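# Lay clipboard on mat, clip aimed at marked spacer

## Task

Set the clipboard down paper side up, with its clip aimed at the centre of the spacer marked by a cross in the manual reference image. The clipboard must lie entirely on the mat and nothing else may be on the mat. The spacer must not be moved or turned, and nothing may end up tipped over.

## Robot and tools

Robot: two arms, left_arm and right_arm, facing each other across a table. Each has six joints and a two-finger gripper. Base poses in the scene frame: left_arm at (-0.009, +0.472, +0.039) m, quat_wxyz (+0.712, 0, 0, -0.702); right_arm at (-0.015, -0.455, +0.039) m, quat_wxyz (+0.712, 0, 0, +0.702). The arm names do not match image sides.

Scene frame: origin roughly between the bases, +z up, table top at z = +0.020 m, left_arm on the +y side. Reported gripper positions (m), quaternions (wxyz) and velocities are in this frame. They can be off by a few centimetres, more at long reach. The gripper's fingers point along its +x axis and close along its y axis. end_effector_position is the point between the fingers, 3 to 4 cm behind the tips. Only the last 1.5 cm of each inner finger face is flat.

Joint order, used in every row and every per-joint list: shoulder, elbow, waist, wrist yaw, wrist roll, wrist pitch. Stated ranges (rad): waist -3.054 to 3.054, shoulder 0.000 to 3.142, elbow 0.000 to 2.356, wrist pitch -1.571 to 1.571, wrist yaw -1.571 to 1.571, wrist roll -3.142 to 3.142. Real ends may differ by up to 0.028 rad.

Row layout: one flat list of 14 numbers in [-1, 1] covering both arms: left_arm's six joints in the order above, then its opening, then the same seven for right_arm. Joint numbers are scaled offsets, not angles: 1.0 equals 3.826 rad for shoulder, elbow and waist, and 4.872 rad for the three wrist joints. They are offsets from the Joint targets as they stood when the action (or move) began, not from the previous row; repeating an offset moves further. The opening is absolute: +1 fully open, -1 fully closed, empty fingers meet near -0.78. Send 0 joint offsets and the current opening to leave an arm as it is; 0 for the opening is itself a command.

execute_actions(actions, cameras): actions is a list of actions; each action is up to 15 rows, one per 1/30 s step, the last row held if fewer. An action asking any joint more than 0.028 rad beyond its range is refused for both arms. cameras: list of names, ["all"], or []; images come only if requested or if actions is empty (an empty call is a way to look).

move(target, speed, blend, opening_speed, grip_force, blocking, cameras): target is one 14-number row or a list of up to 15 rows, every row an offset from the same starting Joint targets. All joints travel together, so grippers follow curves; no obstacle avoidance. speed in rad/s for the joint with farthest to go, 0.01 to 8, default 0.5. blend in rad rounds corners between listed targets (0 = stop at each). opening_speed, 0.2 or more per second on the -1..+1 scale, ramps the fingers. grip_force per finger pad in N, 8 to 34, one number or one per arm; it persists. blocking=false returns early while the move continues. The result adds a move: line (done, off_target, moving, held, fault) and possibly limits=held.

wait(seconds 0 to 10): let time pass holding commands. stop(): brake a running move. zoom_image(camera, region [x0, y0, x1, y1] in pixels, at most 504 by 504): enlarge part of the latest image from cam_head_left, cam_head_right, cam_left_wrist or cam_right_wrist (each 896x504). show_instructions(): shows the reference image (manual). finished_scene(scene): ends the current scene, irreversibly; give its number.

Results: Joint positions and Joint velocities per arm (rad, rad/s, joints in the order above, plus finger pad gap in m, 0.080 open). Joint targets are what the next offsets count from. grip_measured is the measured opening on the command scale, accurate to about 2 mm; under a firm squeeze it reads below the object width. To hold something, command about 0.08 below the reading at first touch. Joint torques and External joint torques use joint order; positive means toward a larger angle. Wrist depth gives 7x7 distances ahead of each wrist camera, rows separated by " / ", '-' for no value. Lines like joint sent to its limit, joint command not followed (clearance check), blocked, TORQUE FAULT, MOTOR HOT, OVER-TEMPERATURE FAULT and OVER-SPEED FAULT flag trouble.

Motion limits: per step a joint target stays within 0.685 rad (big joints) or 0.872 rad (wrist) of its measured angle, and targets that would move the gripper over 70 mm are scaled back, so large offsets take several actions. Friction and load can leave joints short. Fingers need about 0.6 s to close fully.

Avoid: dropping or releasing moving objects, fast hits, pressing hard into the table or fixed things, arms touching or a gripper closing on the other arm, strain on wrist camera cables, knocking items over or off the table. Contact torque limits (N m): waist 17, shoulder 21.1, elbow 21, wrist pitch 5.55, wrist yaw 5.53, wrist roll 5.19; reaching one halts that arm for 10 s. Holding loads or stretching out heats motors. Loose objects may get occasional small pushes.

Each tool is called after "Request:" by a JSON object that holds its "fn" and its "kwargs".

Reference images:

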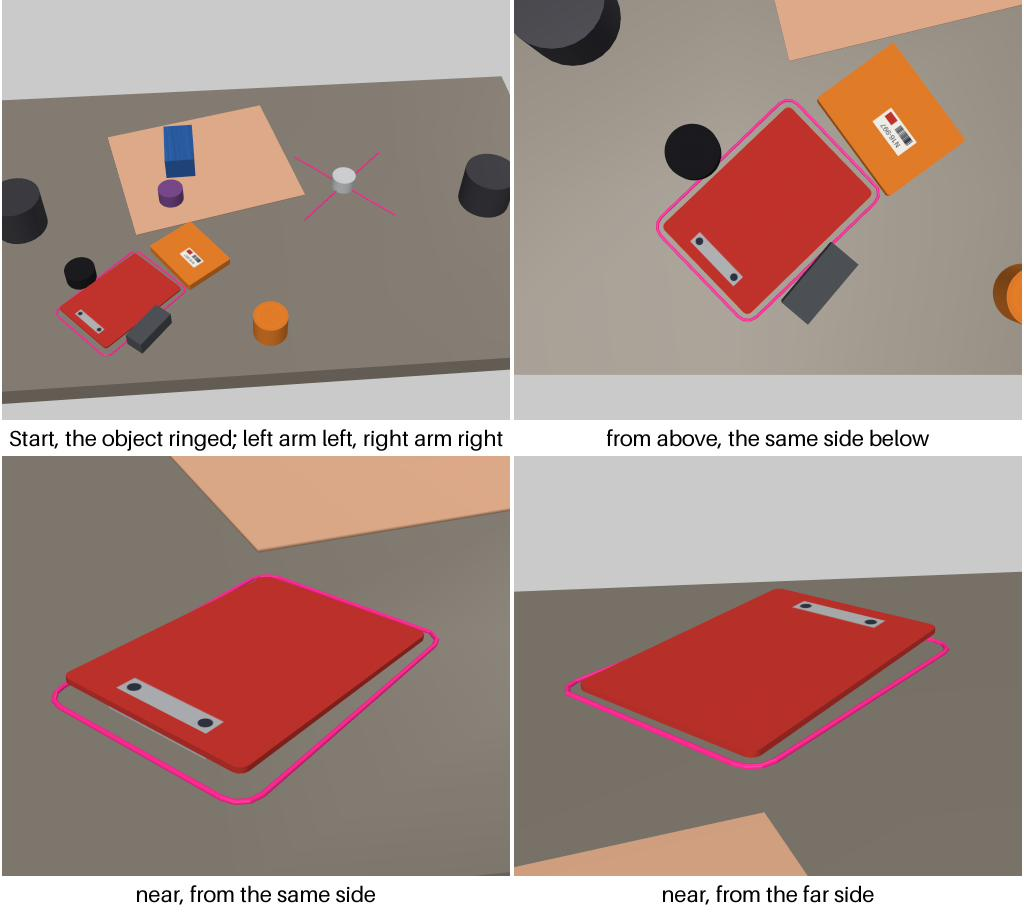

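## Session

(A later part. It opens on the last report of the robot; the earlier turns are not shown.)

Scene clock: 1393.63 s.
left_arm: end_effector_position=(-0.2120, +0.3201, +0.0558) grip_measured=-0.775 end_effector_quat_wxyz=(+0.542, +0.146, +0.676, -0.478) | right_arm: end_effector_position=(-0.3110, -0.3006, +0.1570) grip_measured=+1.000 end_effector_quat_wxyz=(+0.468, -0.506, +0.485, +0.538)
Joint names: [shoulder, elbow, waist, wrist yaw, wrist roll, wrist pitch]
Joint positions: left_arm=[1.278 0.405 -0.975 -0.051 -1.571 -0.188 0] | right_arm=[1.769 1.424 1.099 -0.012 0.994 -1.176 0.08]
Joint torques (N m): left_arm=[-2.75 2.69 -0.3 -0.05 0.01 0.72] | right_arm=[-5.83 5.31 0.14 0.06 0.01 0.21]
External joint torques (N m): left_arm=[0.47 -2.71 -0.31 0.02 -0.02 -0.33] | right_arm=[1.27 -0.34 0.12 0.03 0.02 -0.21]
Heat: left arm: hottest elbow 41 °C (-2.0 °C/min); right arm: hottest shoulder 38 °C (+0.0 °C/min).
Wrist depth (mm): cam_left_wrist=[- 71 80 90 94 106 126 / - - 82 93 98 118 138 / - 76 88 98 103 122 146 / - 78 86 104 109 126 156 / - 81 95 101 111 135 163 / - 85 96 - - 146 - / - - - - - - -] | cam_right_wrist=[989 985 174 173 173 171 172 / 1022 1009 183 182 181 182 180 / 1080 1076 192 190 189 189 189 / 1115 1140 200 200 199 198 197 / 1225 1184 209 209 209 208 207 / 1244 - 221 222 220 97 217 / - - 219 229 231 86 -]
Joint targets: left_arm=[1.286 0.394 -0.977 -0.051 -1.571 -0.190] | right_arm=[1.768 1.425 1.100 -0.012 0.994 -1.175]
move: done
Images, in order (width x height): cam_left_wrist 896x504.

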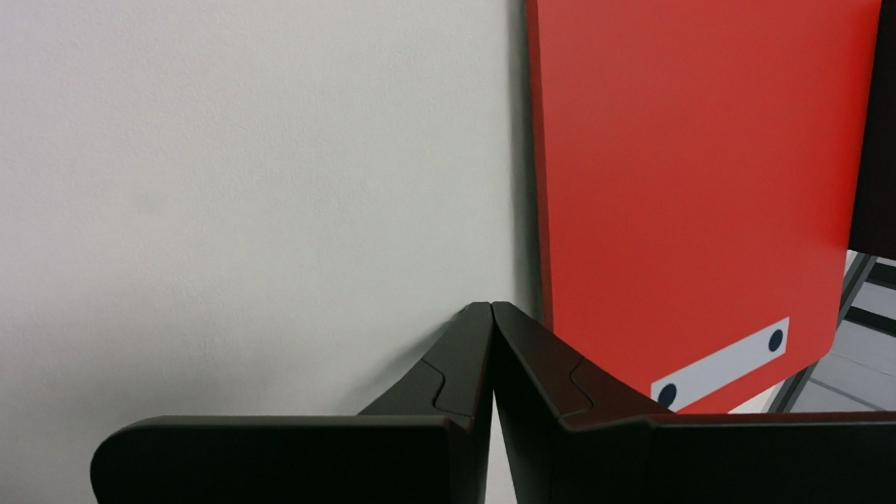

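Request:
{"fn": "move", "kwargs": {"target": [[0.0011, 0.0243, 0, 0, 0, -0.0183, -0.224, 0,0,0,0,0,0,1.0],[0.0238, 0.0230, 0, 0, 0, 0.0006, -0.224, 0,0,0,0,0,0,1.0],[0.0342, 0.0311, 0, 0, 0, 0.0024, -0.224, 0,0,0,0,0,0,1.0],[0.0262, 0.0502, 0, 0, 0, -0.0188, -0.224, 0,0,0,0,0,0,1.0],[0.0158, 0.0659, 0, 0, 0, -0.0394, -0.224, 0,0,0,0,0,0,1.0]], "speed": [0.2, 0.08, 0.05, 0.08, 0.1], "blend": [0, 0, 0, 0.02, 0], "opening_speed": 0.8, "cameras": ["cam_left_wrist", "cam_head_left"]}}

Scene clock: 1468.57 s.
left_arm: end_effector_position=(-0.2387, +0.3014, +0.0893) grip_measured=-0.227 end_effector_quat_wxyz=(+0.551, +0.160, +0.672, -0.468) | right_arm: end_effector_position=(-0.3110, -0.3006, +0.1570) grip_measured=+1.000 end_effector_quat_wxyz=(+0.468, -0.506, +0.485, +0.538)
Joint names: [shoulder, elbow, waist, wrist yaw, wrist roll, wrist pitch]
Joint positions: left_arm=[1.358 0.636 -0.975 -0.051 -1.571 -0.381 0.025] | right_arm=[1.769 1.424 1.099 -0.012 0.994 -1.176 0.08]
Joint torques (N m): left_arm=[-6.28 5.16 -0.29 -0.05 0.01 0.76] | right_arm=[-5.81 5.33 0.14 0.06 0.01 0.22]
External joint torques (N m): left_arm=[-2.06 -0.74 -0.3 0.02 -0.02 -0.28] | right_arm=[1.33 -0.32 0.1 0.03 0.02 -0.18]
Heat: left arm: hottest elbow 40 °C (+0.0 °C/min); right arm: hottest shoulder 38 °C (+0.0 °C/min).
Wrist depth (mm): cam_left_wrist=[- 97 108 115 130 146 143 / - 102 112 117 133 154 151 / - 105 117 122 139 159 161 / - 111 122 128 145 166 896 / - 117 128 132 146 179 1459 / - 118 - 139 - - 1573 / - - - 164 174 - -] | cam_right_wrist=[1005 985 174 174 173 172 172 / 1035 1039 182 182 181 182 180 / 1090 1080 191 189 190 188 190 / 1135 1146 200 200 198 198 198 / 1184 1196 208 210 209 203 208 / 1250 - 97 222 220 97 217 / - - 215 228 234 86 -]
Joint targets: left_arm=[1.347 0.646 -0.977 -0.051 -1.571 -0.382] | right_arm=[1.768 1.425 1.100 -0.012 0.994 -1.175]
move: done
Images, in order (width x height): cam_head_left 896x504, cam_left_wrist 896x504.

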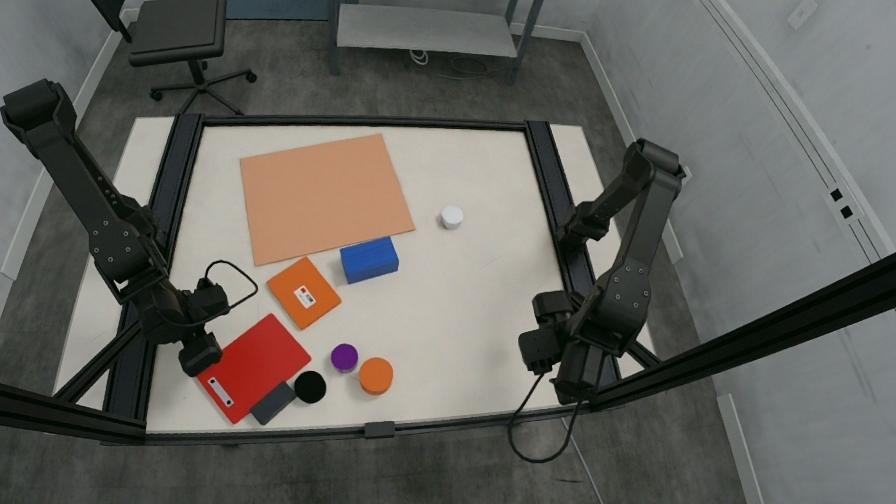

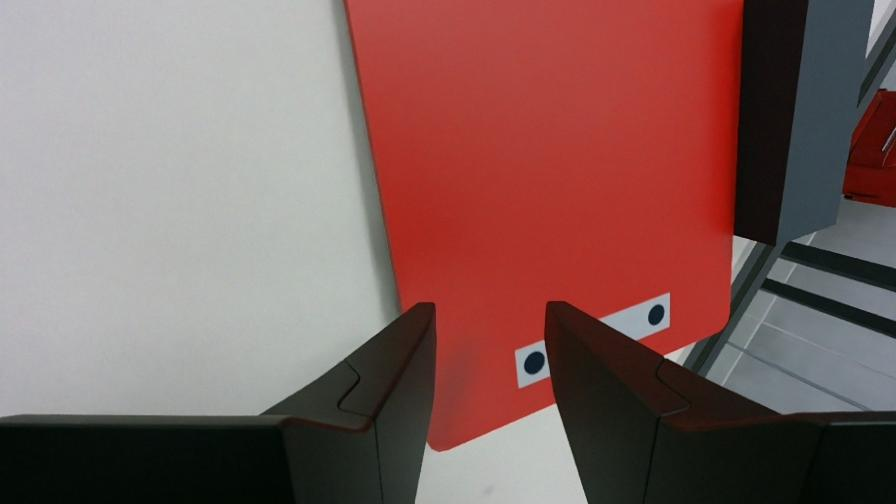

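Request:
{"fn": "move", "kwargs": {"target": [[-0.0083, 0.0026, -0.0562, -0.0365, -0.0827, -0.0084, -0.224, 0,0,0,0,0,0,1.0],[0.0268, -0.0314, -0.0562, -0.0365, -0.0827, 0.0459, -0.224, 0,0,0,0,0,0,1.0],[0.0462, -0.0145, -0.0481, -0.0365, -0.0827, 0.0478, -0.224, 0,0,0,0,0,0,1.0]], "speed": [0.3, 0.12, 0.06], "cameras": ["cam_left_wrist", "cam_head_left"]}}

Request:
{"fn": "zoom_image", "kwargs": {"camera": "cam_left_wrist", "region": [360, 210, 560, 410]}}

Scene clock: 1553.53 s.
left_arm: end_effector_position=(-0.2754, +0.3153, +0.0661) grip_measured=-0.227 end_effector_quat_wxyz=(+0.567, +0.044, +0.710, -0.416) | right_arm: end_effector_position=(-0.3110, -0.3006, +0.1570) grip_measured=+1.000 end_effector_quat_wxyz=(+0.468, -0.506, +0.485, +0.538)
Joint names: [shoulder, elbow, waist, wrist yaw, wrist roll, wrist pitch]
Joint positions: left_arm=[1.496 0.597 -1.167 -0.233 -1.97 -0.144 0.025] | right_arm=[1.769 1.424 1.099 -0.012 0.994 -1.176 0.08]
Joint torques (N m): left_arm=[-2.23 3.1 0.58 0 -0.09 0.55] | right_arm=[-5.84 5.32 0.12 0.06 0.01 0.22]
External joint torques (N m): left_arm=[2.53 -2.17 0.59 0.16 -0.12 -0.47] | right_arm=[1.31 -0.35 0.07 0.03 0.02 -0.19]
Motor temperatures (°C): left_arm=[37 45 28 30 28 31] | right_arm=[38 35 28 29 28 30]
Heat: left arm: hottest elbow 45 °C (+1.0 °C/min); right arm: hottest shoulder 38 °C (+0.0 °C/min).
Wrist depth (mm): cam_left_wrist=[- 75 85 88 95 101 106 / - 76 89 94 100 107 116 / - 82 93 98 106 116 123 / - 85 101 106 114 123 132 / - 89 101 107 118 133 1611 / - 92 - 120 - - 948 / - - - 139 153 - -] | cam_right_wrist=[989 977 173 174 173 173 172 / 1022 1035 182 181 181 181 180 / 1080 1057 190 190 190 189 188 / 1140 1109 201 202 199 198 197 / 1184 1167 207 210 208 208 208 / 1238 - 220 224 221 97 216 / - - 218 228 230 86 -]
Joint targets: left_arm=[1.524 0.590 -1.161 -0.228 -1.974 -0.149] | right_arm=[1.768 1.425 1.100 -0.012 0.994 -1.175]
move: done
Images, in order (width x height): cam_head_left 896x504, cam_left_wrist 896x504.

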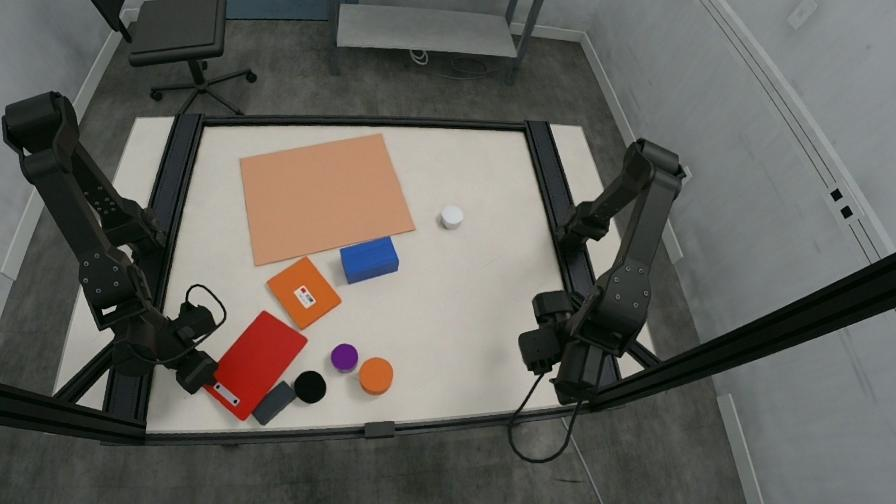

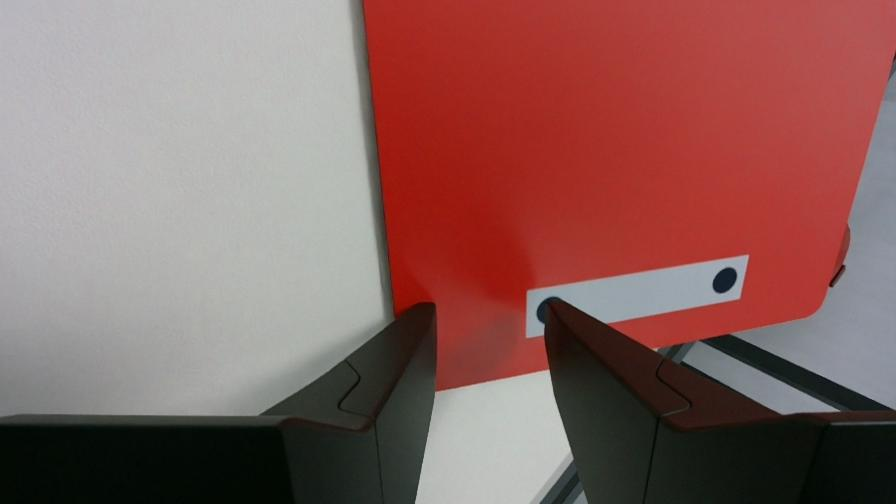

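Scaled by 2.520 from the camera's 896x504 image, which has a finer 1280x720 frame.

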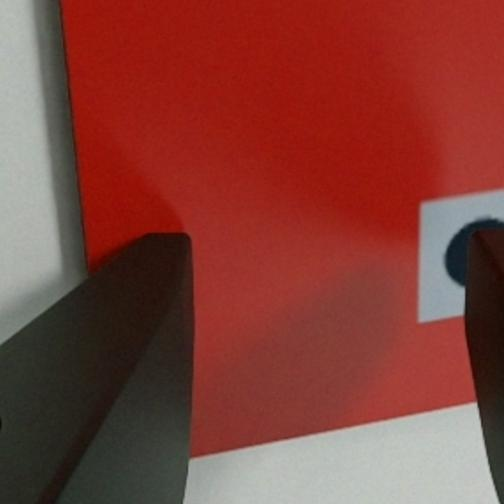

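Request:
{"fn": "move", "kwargs": {"target": [[-0.0229, 0.0184, 0, 0, 0, -0.0322, -0.224, 0,0,0,0,0,0,1.0],[-0.0428, 0.0025, -0.0081, 0, 0, -0.0354, -0.224, 0,0,0,0,0,0,1.0],[-0.0149, -0.0196, -0.0081, 0, 0, 0.0039, -0.224, 0,0,0,0,0,0,1.0]], "speed": [0.2, 0.2, 0.08], "blend": [0.02, 0.02, 0], "cameras": ["cam_left_wrist"]}}

Request:
{"fn": "zoom_image", "kwargs": {"camera": "cam_left_wrist", "region": [360, 210, 560, 410]}}

Scene clock: 1583.67 s.
left_arm: end_effector_position=(-0.2646, +0.3271, +0.0617) grip_measured=-0.227 end_effector_quat_wxyz=(+0.562, +0.052, +0.710, -0.421) | right_arm: end_effector_position=(-0.3110, -0.3006, +0.1570) grip_measured=+1.000 end_effector_quat_wxyz=(+0.468, -0.506, +0.485, +0.538)
Joint names: [shoulder, elbow, waist, wrist yaw, wrist roll, wrist pitch]
Joint positions: left_arm=[1.447 0.531 -1.188 -0.231 -1.97 -0.128 0.025] | right_arm=[1.769 1.424 1.099 -0.012 0.994 -1.176 0.08]
Joint torques (N m): left_arm=[-2.68 2.06 -0.45 -0.06 -0.09 0.75] | right_arm=[-5.83 5.31 0.12 0.06 0.01 0.21]
External joint torques (N m): left_arm=[1.65 -3.16 -0.51 0.11 -0.12 -0.28] | right_arm=[1.32 -0.35 0.12 0.03 0.02 -0.2]
Heat: left arm: hottest elbow 42 °C (-3.0 °C/min); right arm: hottest shoulder 38 °C (+0.0 °C/min).
Wrist depth (mm): cam_left_wrist=[- 71 80 88 94 103 117 / - - 84 92 99 113 123 / - 78 90 97 105 120 133 / - 79 96 103 112 125 142 / - 84 98 105 114 135 - / - 88 - 113 - - 890 / - - - 130 145 - -] | cam_right_wrist=[997 981 175 174 173 173 172 / 1044 1031 181 182 181 181 180 / 1071 1076 190 190 189 188 188 / 1120 1125 198 201 199 198 197 / 1190 1184 209 209 210 208 208 / 1257 - 220 223 221 97 216 / - - 227 231 231 86 -]
Joint targets: left_arm=[1.467 0.516 -1.192 -0.228 -1.974 -0.130] | right_arm=[1.768 1.425 1.100 -0.012 0.994 -1.175]
move: done
Images, in order (width x height): cam_left_wrist 896x504.

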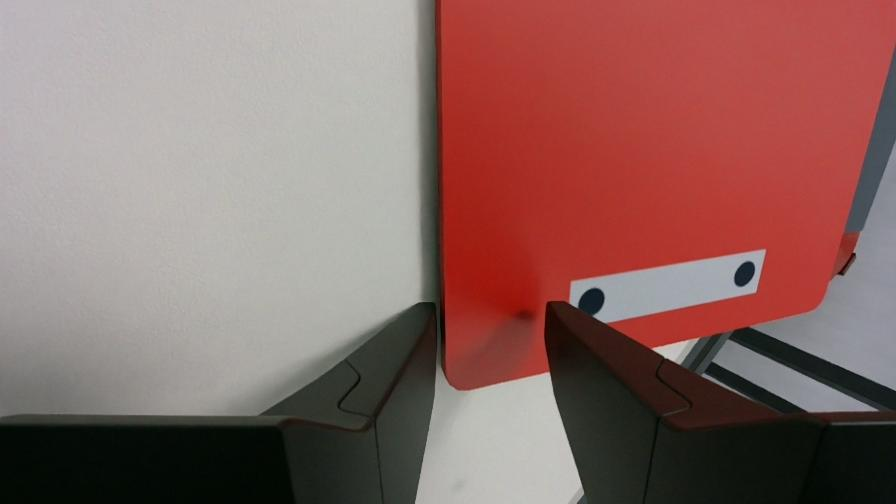

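Scaled by 2.520 from the camera's 896x504 image, which has a finer 1280x720 frame.

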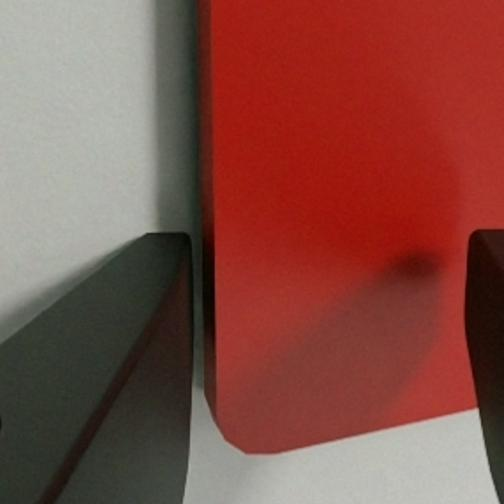

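Request:
{"fn": "move", "kwargs": {"target": [0.0078, 0.0065, 0.0031, 0, 0, 0.0008, -0.224, 0,0,0,0,0,0,1.0], "speed": 0.05, "cameras": ["cam_left_wrist"]}}

Request:
{"fn": "zoom_image", "kwargs": {"camera": "cam_left_wrist", "region": [360, 210, 560, 410]}}

Scene clock: 1598.97 s.
left_arm: end_effector_position=(-0.2684, +0.3244, +0.0610) grip_measured=-0.227 end_effector_quat_wxyz=(+0.563, +0.051, +0.710, -0.420) | right_arm: end_effector_position=(-0.3110, -0.3006, +0.1570) grip_measured=+1.000 end_effector_quat_wxyz=(+0.468, -0.506, +0.485, +0.538)
Joint names: [shoulder, elbow, waist, wrist yaw, wrist roll, wrist pitch]
Joint positions: left_arm=[1.469 0.547 -1.185 -0.231 -1.97 -0.122 0.025] | right_arm=[1.769 1.424 1.099 -0.012 0.994 -1.176 0.08]
Joint torques (N m): left_arm=[-1.97 3.1 0.48 -0.06 -0.08 0.57] | right_arm=[-5.83 5.31 0.13 0.07 0.02 0.22]
External joint torques (N m): left_arm=[2.54 -2.18 0.52 0.1 -0.11 -0.48] | right_arm=[1.34 -0.42 0.14 0.03 0.02 -0.22]
Motor temperatures (°C): left_arm=[34 40 28 30 28 30] | right_arm=[38 35 28 29 28 29]
Heat: left arm: hottest elbow 40 °C (-6.0 °C/min); right arm: hottest shoulder 38 °C (+0.0 °C/min).
Wrist depth (mm): cam_left_wrist=[- 71 80 87 94 103 114 / - - 84 92 99 112 122 / - 77 90 97 104 119 132 / - 79 95 103 111 124 140 / - 84 98 105 114 138 - / - 87 - 113 - - 909 / - - - 124 144 - -] | cam_right_wrist=[993 974 173 174 172 172 172 / 1022 1044 182 182 184 181 179 / 1100 1071 191 188 190 189 189 / 1115 1135 200 203 199 197 197 / 1201 1190 208 210 209 208 207 / 1244 - 220 222 221 97 216 / - - 230 229 232 86 -]
Joint targets: left_arm=[1.497 0.541 -1.180 -0.228 -1.974 -0.126] | right_arm=[1.768 1.425 1.100 -0.012 0.994 -1.175]
move: done
Images, in order (width x height): cam_left_wrist 896x504.

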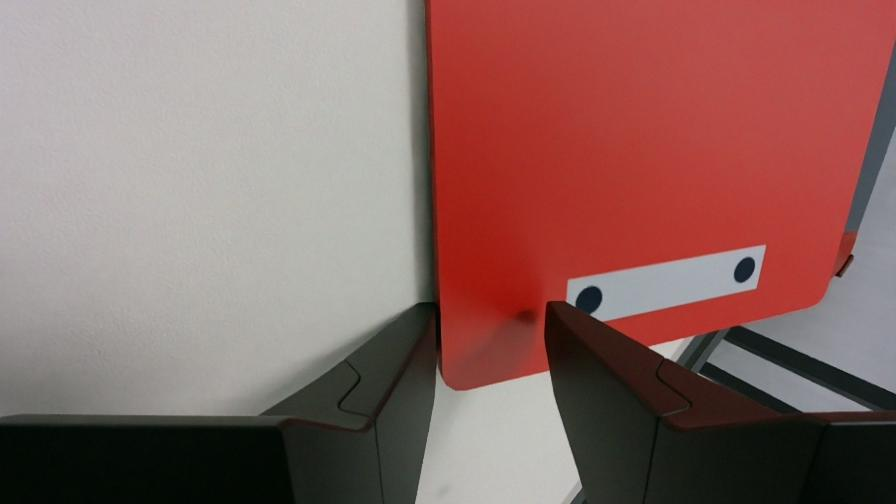

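Scaled by 2.520 from the camera's 896x504 image, which has a finer 1280x720 frame.

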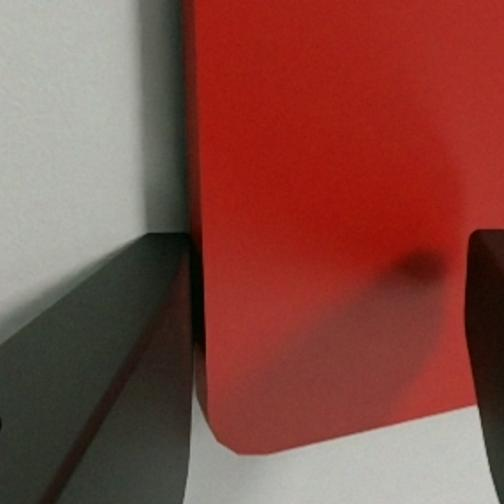

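Request:
{"fn": "move", "kwargs": {"target": [0.0138, 0.0087, 0.0047, 0, 0, 0.0040, -0.224, 0,0,0,0,0,0,1.0], "speed": 0.05, "cameras": ["cam_left_wrist", "cam_head_left"]}}

Request:
{"fn": "zoom_image", "kwargs": {"camera": "cam_left_wrist", "region": [360, 210, 560, 410]}}

Request:
{"fn": "zoom_image", "kwargs": {"camera": "cam_head_left", "region": [150, 280, 350, 440]}}

Scene clock: 1612.00 s.
left_arm: end_effector_position=(-0.2777, +0.3151, +0.0608) grip_measured=-0.227 end_effector_quat_wxyz=(+0.563, +0.042, +0.712, -0.417) | right_arm: end_effector_position=(-0.3110, -0.3006, +0.1570) grip_measured=+1.000 end_effector_quat_wxyz=(+0.468, -0.506, +0.485, +0.538)
Joint names: [shoulder, elbow, waist, wrist yaw, wrist roll, wrist pitch]
Joint positions: left_arm=[1.518 0.584 -1.169 -0.231 -1.97 -0.1 0.025] | right_arm=[1.769 1.424 1.099 -0.012 0.994 -1.176 0.08]
Joint torques (N m): left_arm=[-1.66 2.59 0.64 -0.06 -0.09 0.44] | right_arm=[-5.83 5.31 0.13 0.06 0.01 0.21]
External joint torques (N m): left_arm=[3.16 -2.64 0.65 0.1 -0.12 -0.62] | right_arm=[1.3 -0.32 0.17 0.02 0.01 -0.19]
Heat: left arm: hottest elbow 40 °C (-5.0 °C/min); right arm: hottest shoulder 38 °C (+0.0 °C/min).
Wrist depth (mm): cam_left_wrist=[- 70 80 86 93 101 - / - - 83 90 98 107 121 / - 77 89 95 104 115 133 / - 78 94 102 112 125 138 / - 83 98 104 114 140 - / - 87 - 113 - - 1239 / - - - 130 146 - -] | cam_right_wrist=[1001 970 173 174 173 173 172 / 1026 1048 182 182 181 180 180 / 1071 1066 191 190 190 188 188 / 1140 1140 - 199 198 199 197 / 1196 1207 208 210 209 208 207 / 1296 - 220 223 221 97 217 / - - 217 231 231 86 -]
Joint targets: left_arm=[1.550 0.574 -1.162 -0.228 -1.974 -0.107] | right_arm=[1.768 1.425 1.100 -0.012 0.994 -1.175]
move: off_target (left_arm); left_arm: the shoulder is farthest, 0.032 rad from its target
Images, in order (width x height): cam_head_left 896x504, cam_left_wrist 896x504.

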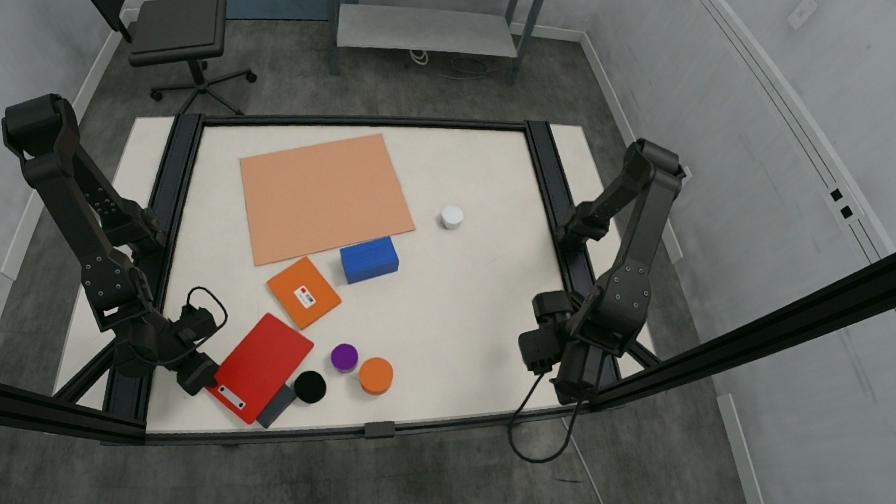

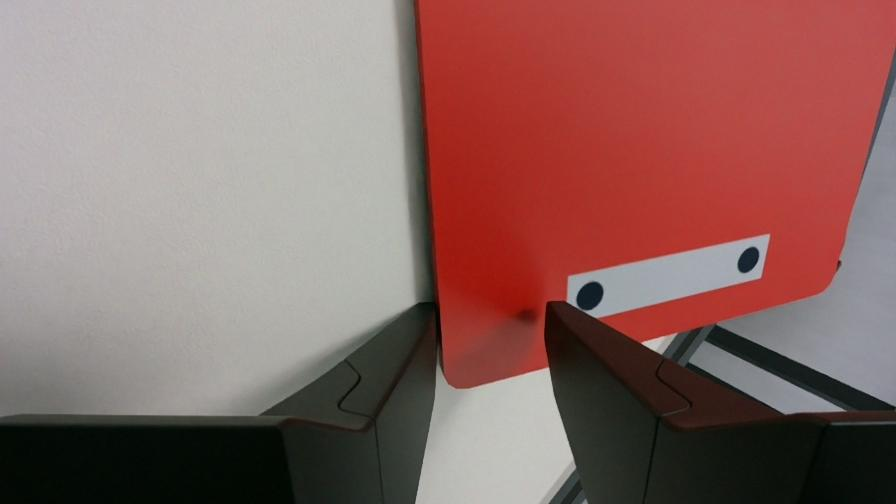

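Scaled by 2.520 from the camera's 896x504 image, which has a finer 1280x720 frame.

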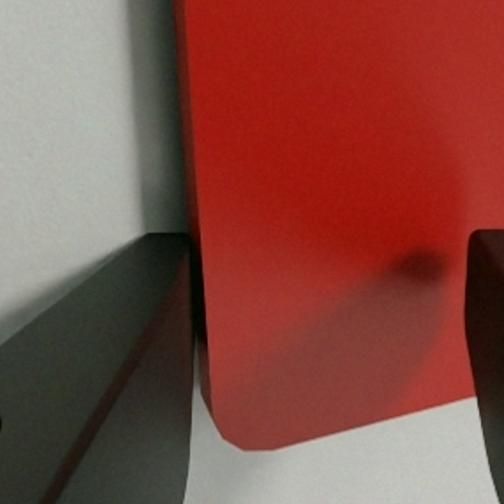

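Scaled by 2.520 from the camera's 896x504 image, which has a finer 1280x720 frame.

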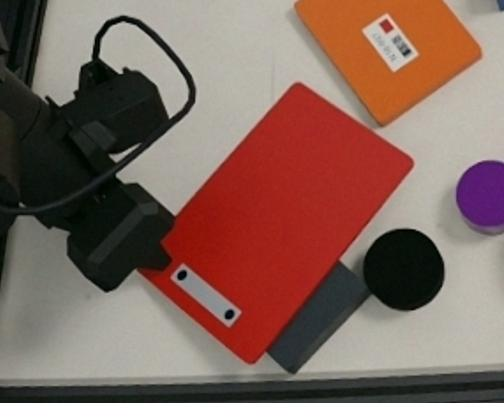

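Request:
{"fn": "move", "kwargs": {"target": [[0.0195, 0.0321, 0.0071, 0, 0, -0.0205, -0.224, 0,0,0,0,0,0,1.0],[-0.0042, 0.0640, 0.0094, 0, 0, -0.0641, -0.224, 0,0,0,0,0,0,1.0]], "speed": [0.06, 0.1], "cameras": ["cam_left_wrist", "cam_head_left"]}}

Scene clock: 1700.83 s.
left_arm: end_effector_position=(-0.2827, +0.2997, +0.0904) grip_measured=-0.227 end_effector_quat_wxyz=(+0.607, +0.066, +0.692, -0.385) | right_arm: end_effector_position=(-0.3110, -0.3006, +0.1570) grip_measured=+1.000 end_effector_quat_wxyz=(+0.468, -0.506, +0.485, +0.538)
Joint names: [shoulder, elbow, waist, wrist yaw, wrist roll, wrist pitch]
Joint positions: left_arm=[1.545 0.809 -1.129 -0.227 -1.97 -0.418 0.025] | right_arm=[1.769 1.424 1.099 -0.012 0.994 -1.176 0.08]
Joint torques (N m): left_arm=[-8.02 5 0.29 -0.18 -0.09 0.64] | right_arm=[-5.82 5.31 0.13 0.06 0.02 0.21]
External joint torques (N m): left_arm=[-2.54 -0.67 0.34 -0.01 -0.12 -0.26] | right_arm=[1.3 -0.32 0.13 0.02 0.02 -0.19]
Heat: left arm: hottest elbow 39 °C (+0.0 °C/min); right arm: hottest shoulder 38 °C (+0.0 °C/min).
Wrist depth (mm): cam_left_wrist=[- 96 110 112 118 123 130 / 96 100 115 116 123 130 138 / - 105 117 123 130 137 1946 / - 111 122 130 136 144 1476 / - 118 128 135 140 196 1476 / - 118 - 155 - - - / - - - 164 175 - -] | cam_right_wrist=[1009 977 174 174 173 173 172 / 1039 1022 181 182 181 181 180 / 1080 1071 191 190 189 189 188 / 1140 1140 200 200 198 198 197 / 1196 1201 210 209 209 208 208 / 1238 - 220 222 220 97 216 / - - 217 229 231 86 -]
Joint targets: left_arm=[1.533 0.819 -1.126 -0.228 -1.974 -0.419] | right_arm=[1.768 1.425 1.100 -0.012 0.994 -1.175]
move: done
Images, in order (width x height): cam_head_left 896x504, cam_left_wrist 896x504.

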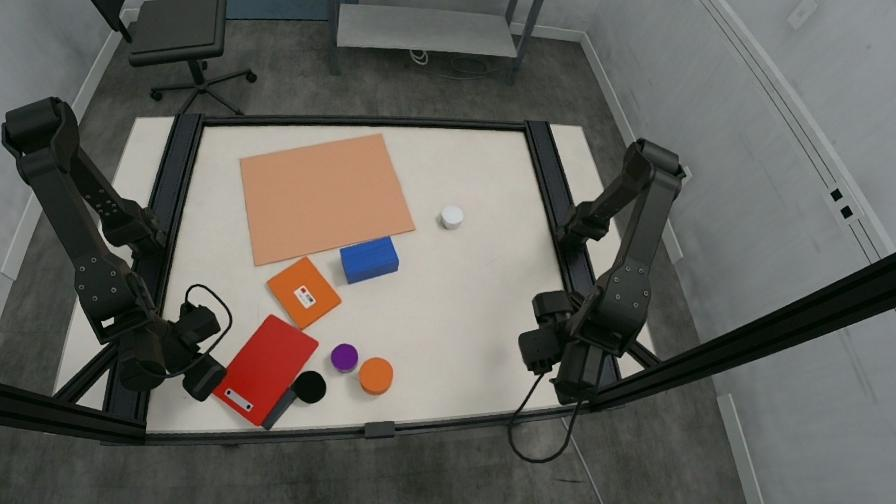

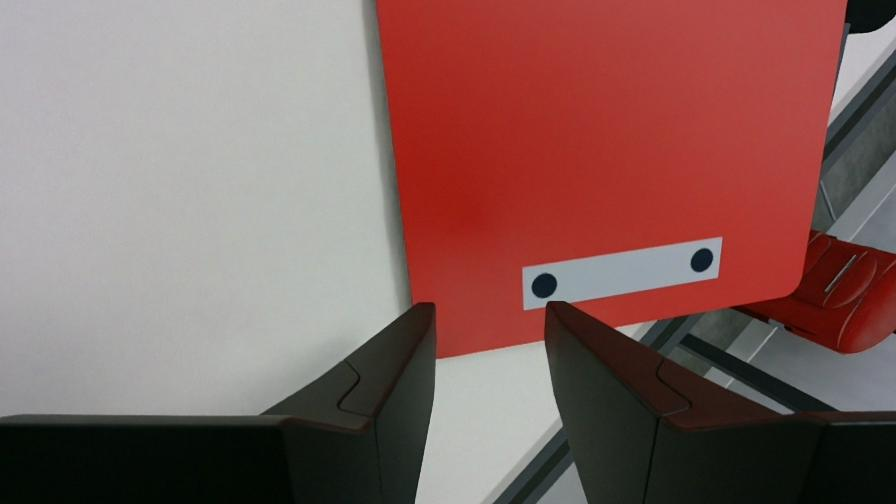

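Request:
{"fn": "zoom_image", "kwargs": {"camera": "cam_head_left", "region": [180, 300, 360, 444]}}

Request:
{"fn": "zoom_image", "kwargs": {"camera": "cam_left_wrist", "region": [360, 0, 864, 400]}}

Scaled by 2.800 from the camera's 896x504 image, which has a finer 1280x720 frame.

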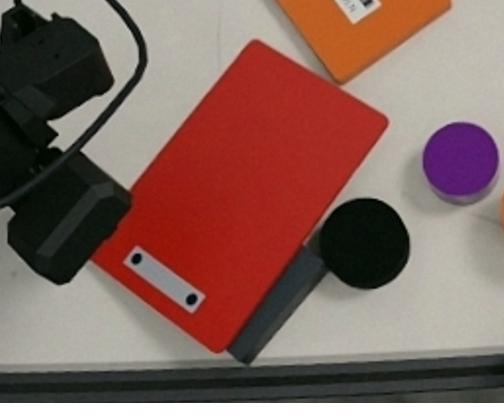

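Scaled by 1.000.

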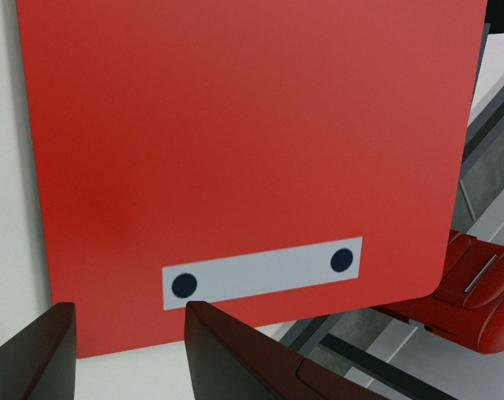

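Request:
{"fn": "move", "kwargs": {"target": [0.1845, 0.3277, 0.1072, 0.0468, 0.0827, -0.2023, 0.2, 0,0,0,0,0,0,1.0], "speed": 0.9, "cameras": ["cam_left_wrist", "cam_head_right"]}}

Scene clock: 1808.67 s.
left_arm: end_effector_position=(-0.2879, +0.1404, +0.1552) grip_measured=+0.197 end_effector_quat_wxyz=(+0.664, +0.238, +0.665, -0.245) | right_arm: end_effector_position=(-0.3110, -0.3006, +0.1570) grip_measured=+1.000 end_effector_quat_wxyz=(+0.468, -0.506, +0.485, +0.538)
Joint names: [shoulder, elbow, waist, wrist yaw, wrist roll, wrist pitch]
Joint positions: left_arm=[2.221 2.063 -0.715 -0.002 -1.574 -1.403 0.044] | right_arm=[1.769 1.424 1.099 -0.012 0.994 -1.176 0.08]
Joint torques (N m): left_arm=[-10.04 5.04 0.08 0.01 0.09 -0.06] | right_arm=[-5.83 5.32 0.12 0.06 0.01 0.21]
External joint torques (N m): left_arm=[0.25 -0.61 0.07 0.06 0.09 -0.36] | right_arm=[1.32 -0.36 0.12 0.02 0.02 -0.21]
Motor temperatures (°C): left_arm=[41 45 28 30 28 29] | right_arm=[38 35 28 29 28 29]
Heat: left arm: hottest elbow 45 °C (+1.0 °C/min); right arm: hottest shoulder 38 °C (+0.0 °C/min).
Wrist depth (mm): cam_left_wrist=[174 170 153 147 144 167 140 / 185 171 160 156 178 176 175 / 196 187 169 162 165 187 183 / 208 199 181 168 174 198 201 / 225 217 191 179 92 1251 1294 / 237 - 81 193 93 - 1320 / - - 81 211 1501 - -] | cam_right_wrist=[1005 985 175 174 173 172 172 / 1035 1035 181 180 180 181 180 / 1071 1090 190 191 190 188 188 / 1120 1146 201 199 199 198 197 / 1184 1196 209 210 209 209 208 / 1232 - 219 222 221 97 217 / - - 218 228 230 86 -]
Joint targets: left_arm=[2.239 2.073 -0.716 0.000 -1.571 -1.404] | right_arm=[1.768 1.425 1.100 -0.012 0.994 -1.175]
move: done
Images, in order (width x height): cam_head_right 896x504, cam_left_wrist 896x504.

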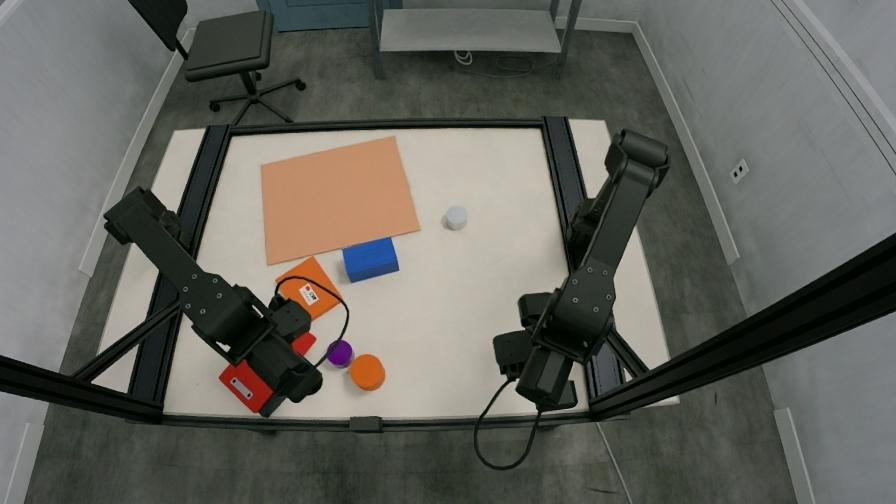

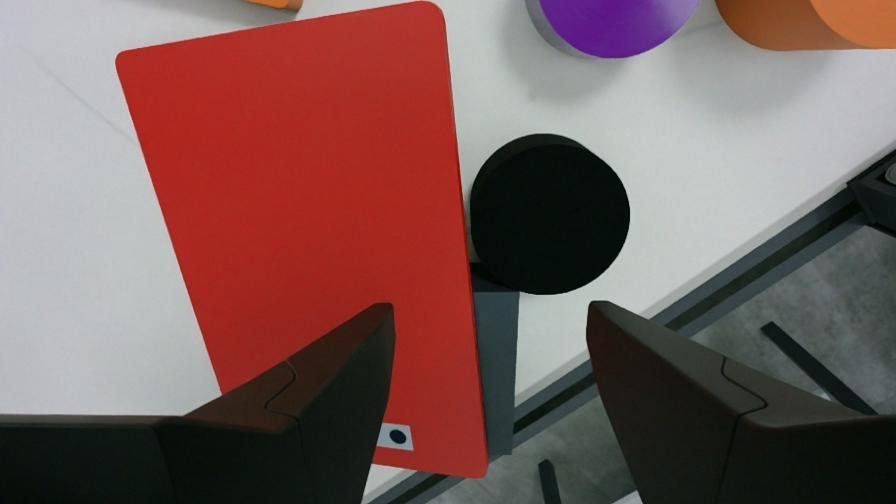

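Request:
{"fn": "move", "kwargs": {"target": [[0.0299, -0.0031, 0.0306, 0, 0, -0.0102, 0.11, 0,0,0,0,0,0,1.0],[0.0632, 0.0142, 0.0306, 0, 0, -0.0156, 0.11, 0,0,0,0,0,0,1.0]], "speed": [0.25, 0.1], "opening_speed": 0.8, "cameras": ["cam_left_wrist"]}}

Scene clock: 1864.47 s.
left_arm: end_effector_position=(-0.2414, +0.1196, +0.0722) grip_measured=+0.113 end_effector_quat_wxyz=(+0.698, +0.285, +0.647, -0.117) | right_arm: end_effector_position=(-0.3110, -0.3006, +0.1570) grip_measured=+1.000 end_effector_quat_wxyz=(+0.468, -0.506, +0.485, +0.538)
Joint names: [shoulder, elbow, waist, wrist yaw, wrist roll, wrist pitch]
Joint positions: left_arm=[2.46 2.119 -0.598 0 -1.574 -1.48 0.04] | right_arm=[1.769 1.424 1.099 -0.012 0.994 -1.176 0.08]
Joint torques (N m): left_arm=[-10.8 4.39 -0.12 -0.02 0.07 -0.45] | right_arm=[-5.82 5.33 0.13 0.06 0.01 0.21]
External joint torques (N m): left_arm=[0.37 -0.85 -0.19 0.03 0.08 -0.33] | right_arm=[1.35 -0.37 0.12 0.02 0.02 -0.2]
Motor temperatures (°C): left_arm=[47 43 28 30 28 28] | right_arm=[38 35 28 29 28 29]
Heat: left arm: hottest shoulder 47 °C (+6.1 °C/min); right arm: hottest shoulder 38 °C (+0.0 °C/min).
Wrist depth (mm): cam_left_wrist=[- 96 - 98 93 86 81 / - 104 99 102 96 89 84 / 139 130 113 111 102 94 - / 156 129 116 105 105 100 - / 168 134 119 106 102 83 69 / 188 142 75 110 104 - - / - - 85 112 110 - -] | cam_right_wrist=[997 997 174 174 173 173 172 / 1018 1035 182 182 182 182 180 / 1085 1066 190 191 189 189 188 / 1146 1120 201 200 197 198 197 / 1201 1178 208 208 209 208 208 / 1244 - 220 224 221 97 216 / - - 215 230 232 86 -]
Joint targets: left_arm=[2.481 2.127 -0.599 0.000 -1.571 -1.481] | right_arm=[1.768 1.425 1.100 -0.012 0.994 -1.175]
move: done
Images, in order (width x height): cam_left_wrist 896x504.

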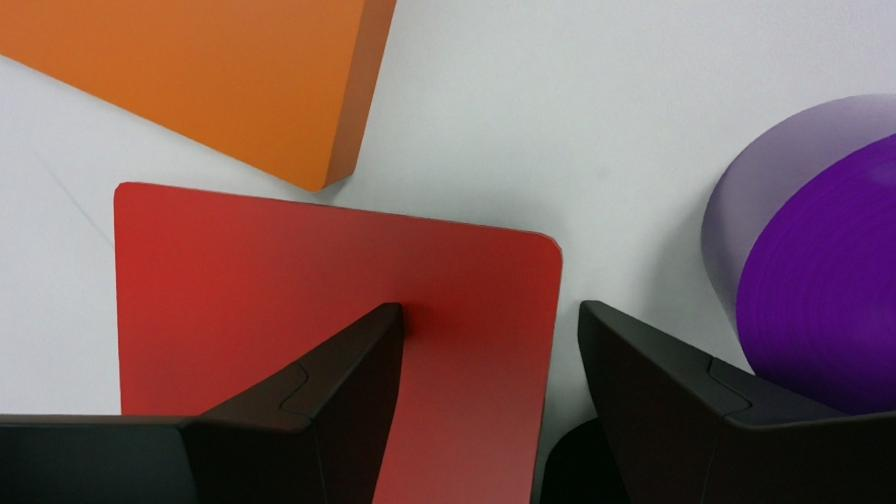

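Request:
{"fn": "move", "kwargs": {"target": [[0.0299, -0.0031, 0, 0, 0, -0.0102, 0.11, 0,0,0,0,0,0,1.0],[-0.0633, -0.0141, -0.0306, 0, 0, 0.0158, 0.11, 0,0,0,0,0,0,1.0]], "speed": [0.3, 0.4], "blend": [0.05, 0], "cameras": ["cam_left_wrist", "cam_head_left"]}}

Request:
{"fn": "zoom_image", "kwargs": {"camera": "cam_head_left", "region": [160, 290, 360, 440]}}

Scene clock: 1991.50 s.
left_arm: end_effector_position=(-0.2903, +0.1378, +0.1483) grip_measured=+0.112 end_effector_quat_wxyz=(+0.665, +0.242, +0.664, -0.242) | right_arm: end_effector_position=(-0.3110, -0.3006, +0.1570) grip_measured=+1.000 end_effector_quat_wxyz=(+0.468, -0.506, +0.485, +0.538)
Joint names: [shoulder, elbow, waist, wrist yaw, wrist roll, wrist pitch]
Joint positions: left_arm=[2.249 2.081 -0.716 -0.002 -1.573 -1.405 0.04] | right_arm=[1.769 1.424 1.099 -0.012 0.994 -1.176 0.08]
Joint torques (N m): left_arm=[-13.78 3.15 -0.15 0.01 0.07 0.14] | right_arm=[-5.83 5.32 0.13 0.06 0.01 0.21]
External joint torques (N m): left_arm=[-3.37 -2.44 -0.13 0.05 0.07 -0.12] | right_arm=[1.29 -0.29 0.12 0.03 0.02 -0.18]
Motor temperatures (°C): left_arm=[55 41 28 29 27 28] | right_arm=[38 35 28 29 28 29]
Heat: left arm: hottest shoulder 55 °C (+2.0 °C/min); right arm: hottest shoulder 38 °C (+0.0 °C/min). Fold the left arm in close to its base, or ease its load, before you think long.
Wrist depth (mm): cam_left_wrist=[170 166 167 165 141 159 131 / 180 174 164 170 171 169 168 / 191 178 164 155 177 179 176 / 203 192 174 164 164 189 190 / 216 205 183 174 171 203 1269 / 231 - 75 185 216 - 1333 / - - 85 200 197 - -] | cam_right_wrist=[989 997 174 173 173 173 172 / 1035 1035 183 183 180 181 180 / 1080 1085 190 190 189 189 188 / 1135 1151 200 199 199 198 199 / 1167 1196 209 211 208 208 208 / 1225 - 98 221 220 97 216 / - - 216 233 231 86 -]
Joint targets: left_arm=[2.239 2.073 -0.716 0.000 -1.571 -1.404] | right_arm=[1.768 1.425 1.100 -0.012 0.994 -1.175]
MOTOR HOT: the shoulder of the left arm reports 55 °C; the controller stops that arm at 95 °C. To cool a motor, set the load down, stop pushing, or move to a pose that needs little force.
move: done
Images, in order (width x height): cam_head_left 896x504, cam_left_wrist 896x504.

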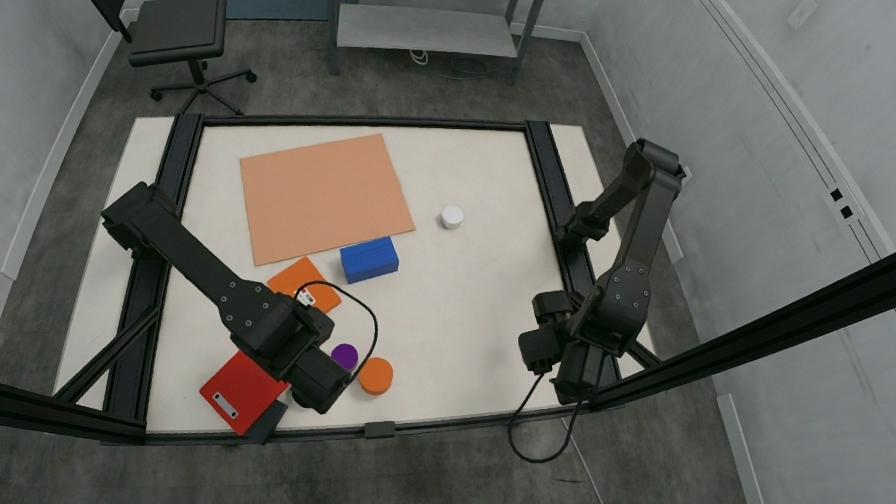

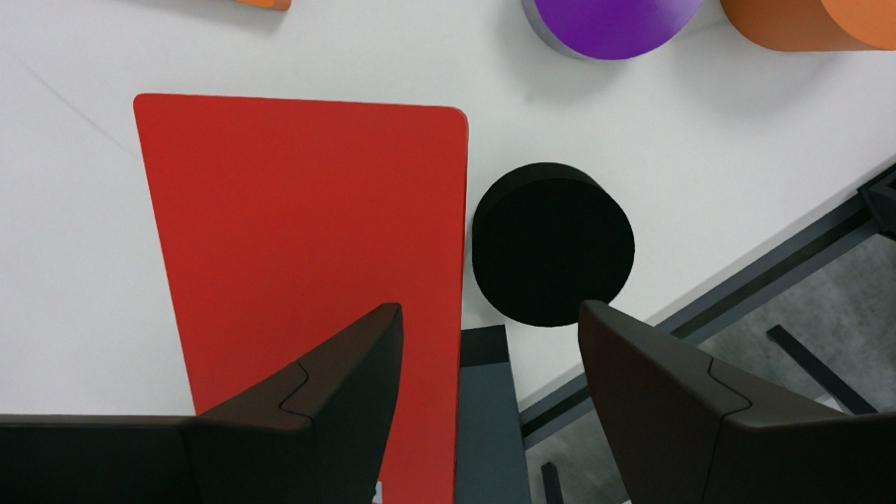

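Scaled by 2.520 from the camera's 896x504 image, which has a finer 1280x720 frame.

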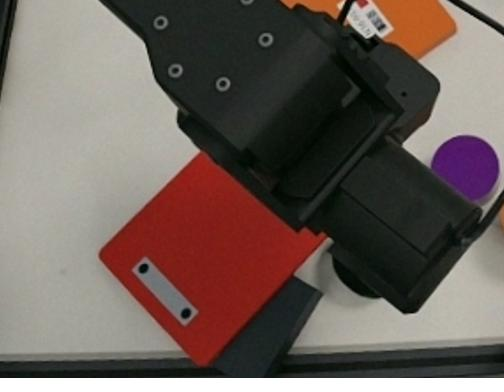

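Request:
{"fn": "move", "kwargs": {"target": [0.0463, -0.0135, 0.1069, 0.1543, -0.1439, -0.0320, 0.02, 0,0,0,0,0,0,1.0], "speed": 0.6, "cameras": ["cam_left_wrist", "cam_head_left"]}}

Scene clock: 2077.40 s.
left_arm: end_effector_position=(-0.2225, +0.1158, +0.1215) grip_measured=+0.023 end_effector_quat_wxyz=(+0.457, +0.049, +0.794, +0.398) | right_arm: end_effector_position=(-0.3110, -0.3006, +0.1570) grip_measured=+1.000 end_effector_quat_wxyz=(+0.468, -0.506, +0.485, +0.538)
Joint names: [shoulder, elbow, waist, wrist yaw, wrist roll, wrist pitch]
Joint positions: left_arm=[2.399 2.029 -0.307 0.748 -2.267 -1.557 0.036] | right_arm=[1.769 1.424 1.099 -0.012 0.994 -1.176 0.08]
Joint torques (N m): left_arm=[-10.66 2.69 -0.1 0.47 -0.2 -0.71] | right_arm=[-5.83 5.32 0.15 0.06 0.02 0.21]
External joint torques (N m): left_arm=[0.2 -2.43 -0.17 0.07 -0.16 -0.4] | right_arm=[1.32 -0.31 0.12 0.03 0.02 -0.17]
Motor temperatures (°C): left_arm=[72 40 28 29 27 27] | right_arm=[38 35 28 29 28 29]
Heat: left arm: hottest shoulder 72 °C (+7.1 °C/min); right arm: hottest shoulder 38 °C (+0.0 °C/min). Fold the left arm in close to its base, or ease its load, before you think long.
Wrist depth (mm): cam_left_wrist=[284 306 222 153 128 117 - / 1554 1946 220 164 133 123 103 / 1863 2052 229 175 137 130 109 / - 1975 263 190 148 145 114 / - - - 191 170 149 119 / - - 77 - - - 110 / - - 78 1327 79 - -] | cam_right_wrist=[985 993 177 175 173 173 172 / 1022 1048 183 182 181 181 178 / 1080 1076 190 190 188 188 190 / 1140 1130 200 201 198 198 198 / 1201 1196 209 209 208 208 207 / 1225 - 98 222 221 97 - / - - 216 230 230 86 -]
Joint targets: left_arm=[2.416 2.021 -0.307 0.751 -2.272 -1.559] | right_arm=[1.768 1.425 1.100 -0.012 0.994 -1.175]
MOTOR HOT: still on. The shoulder of the left arm reports 72 °C.
move: done
Images, in order (width x height): cam_head_left 896x504, cam_left_wrist 896x504.

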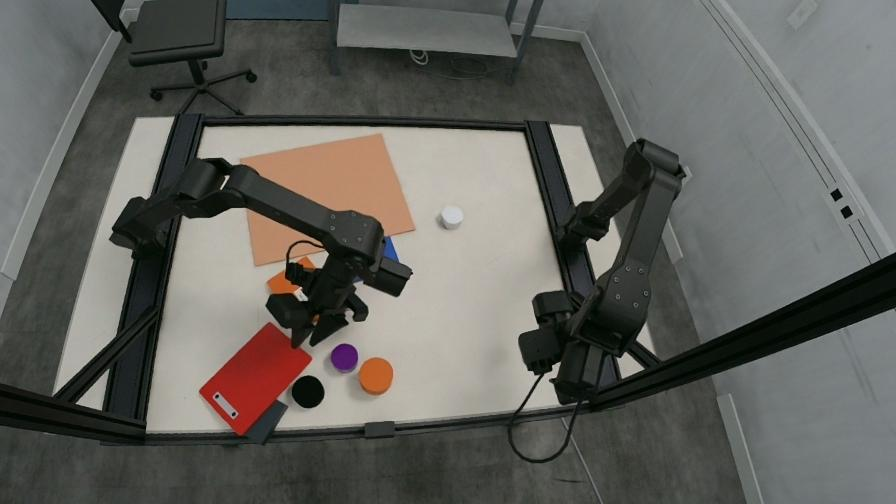

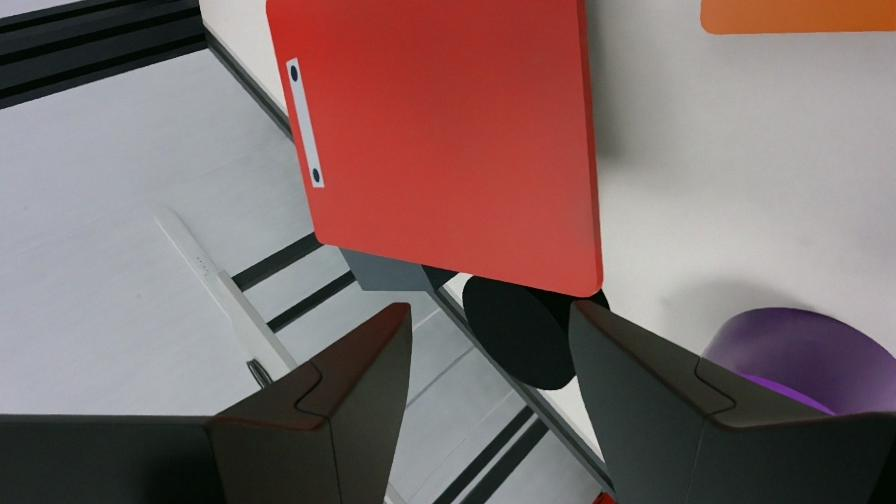

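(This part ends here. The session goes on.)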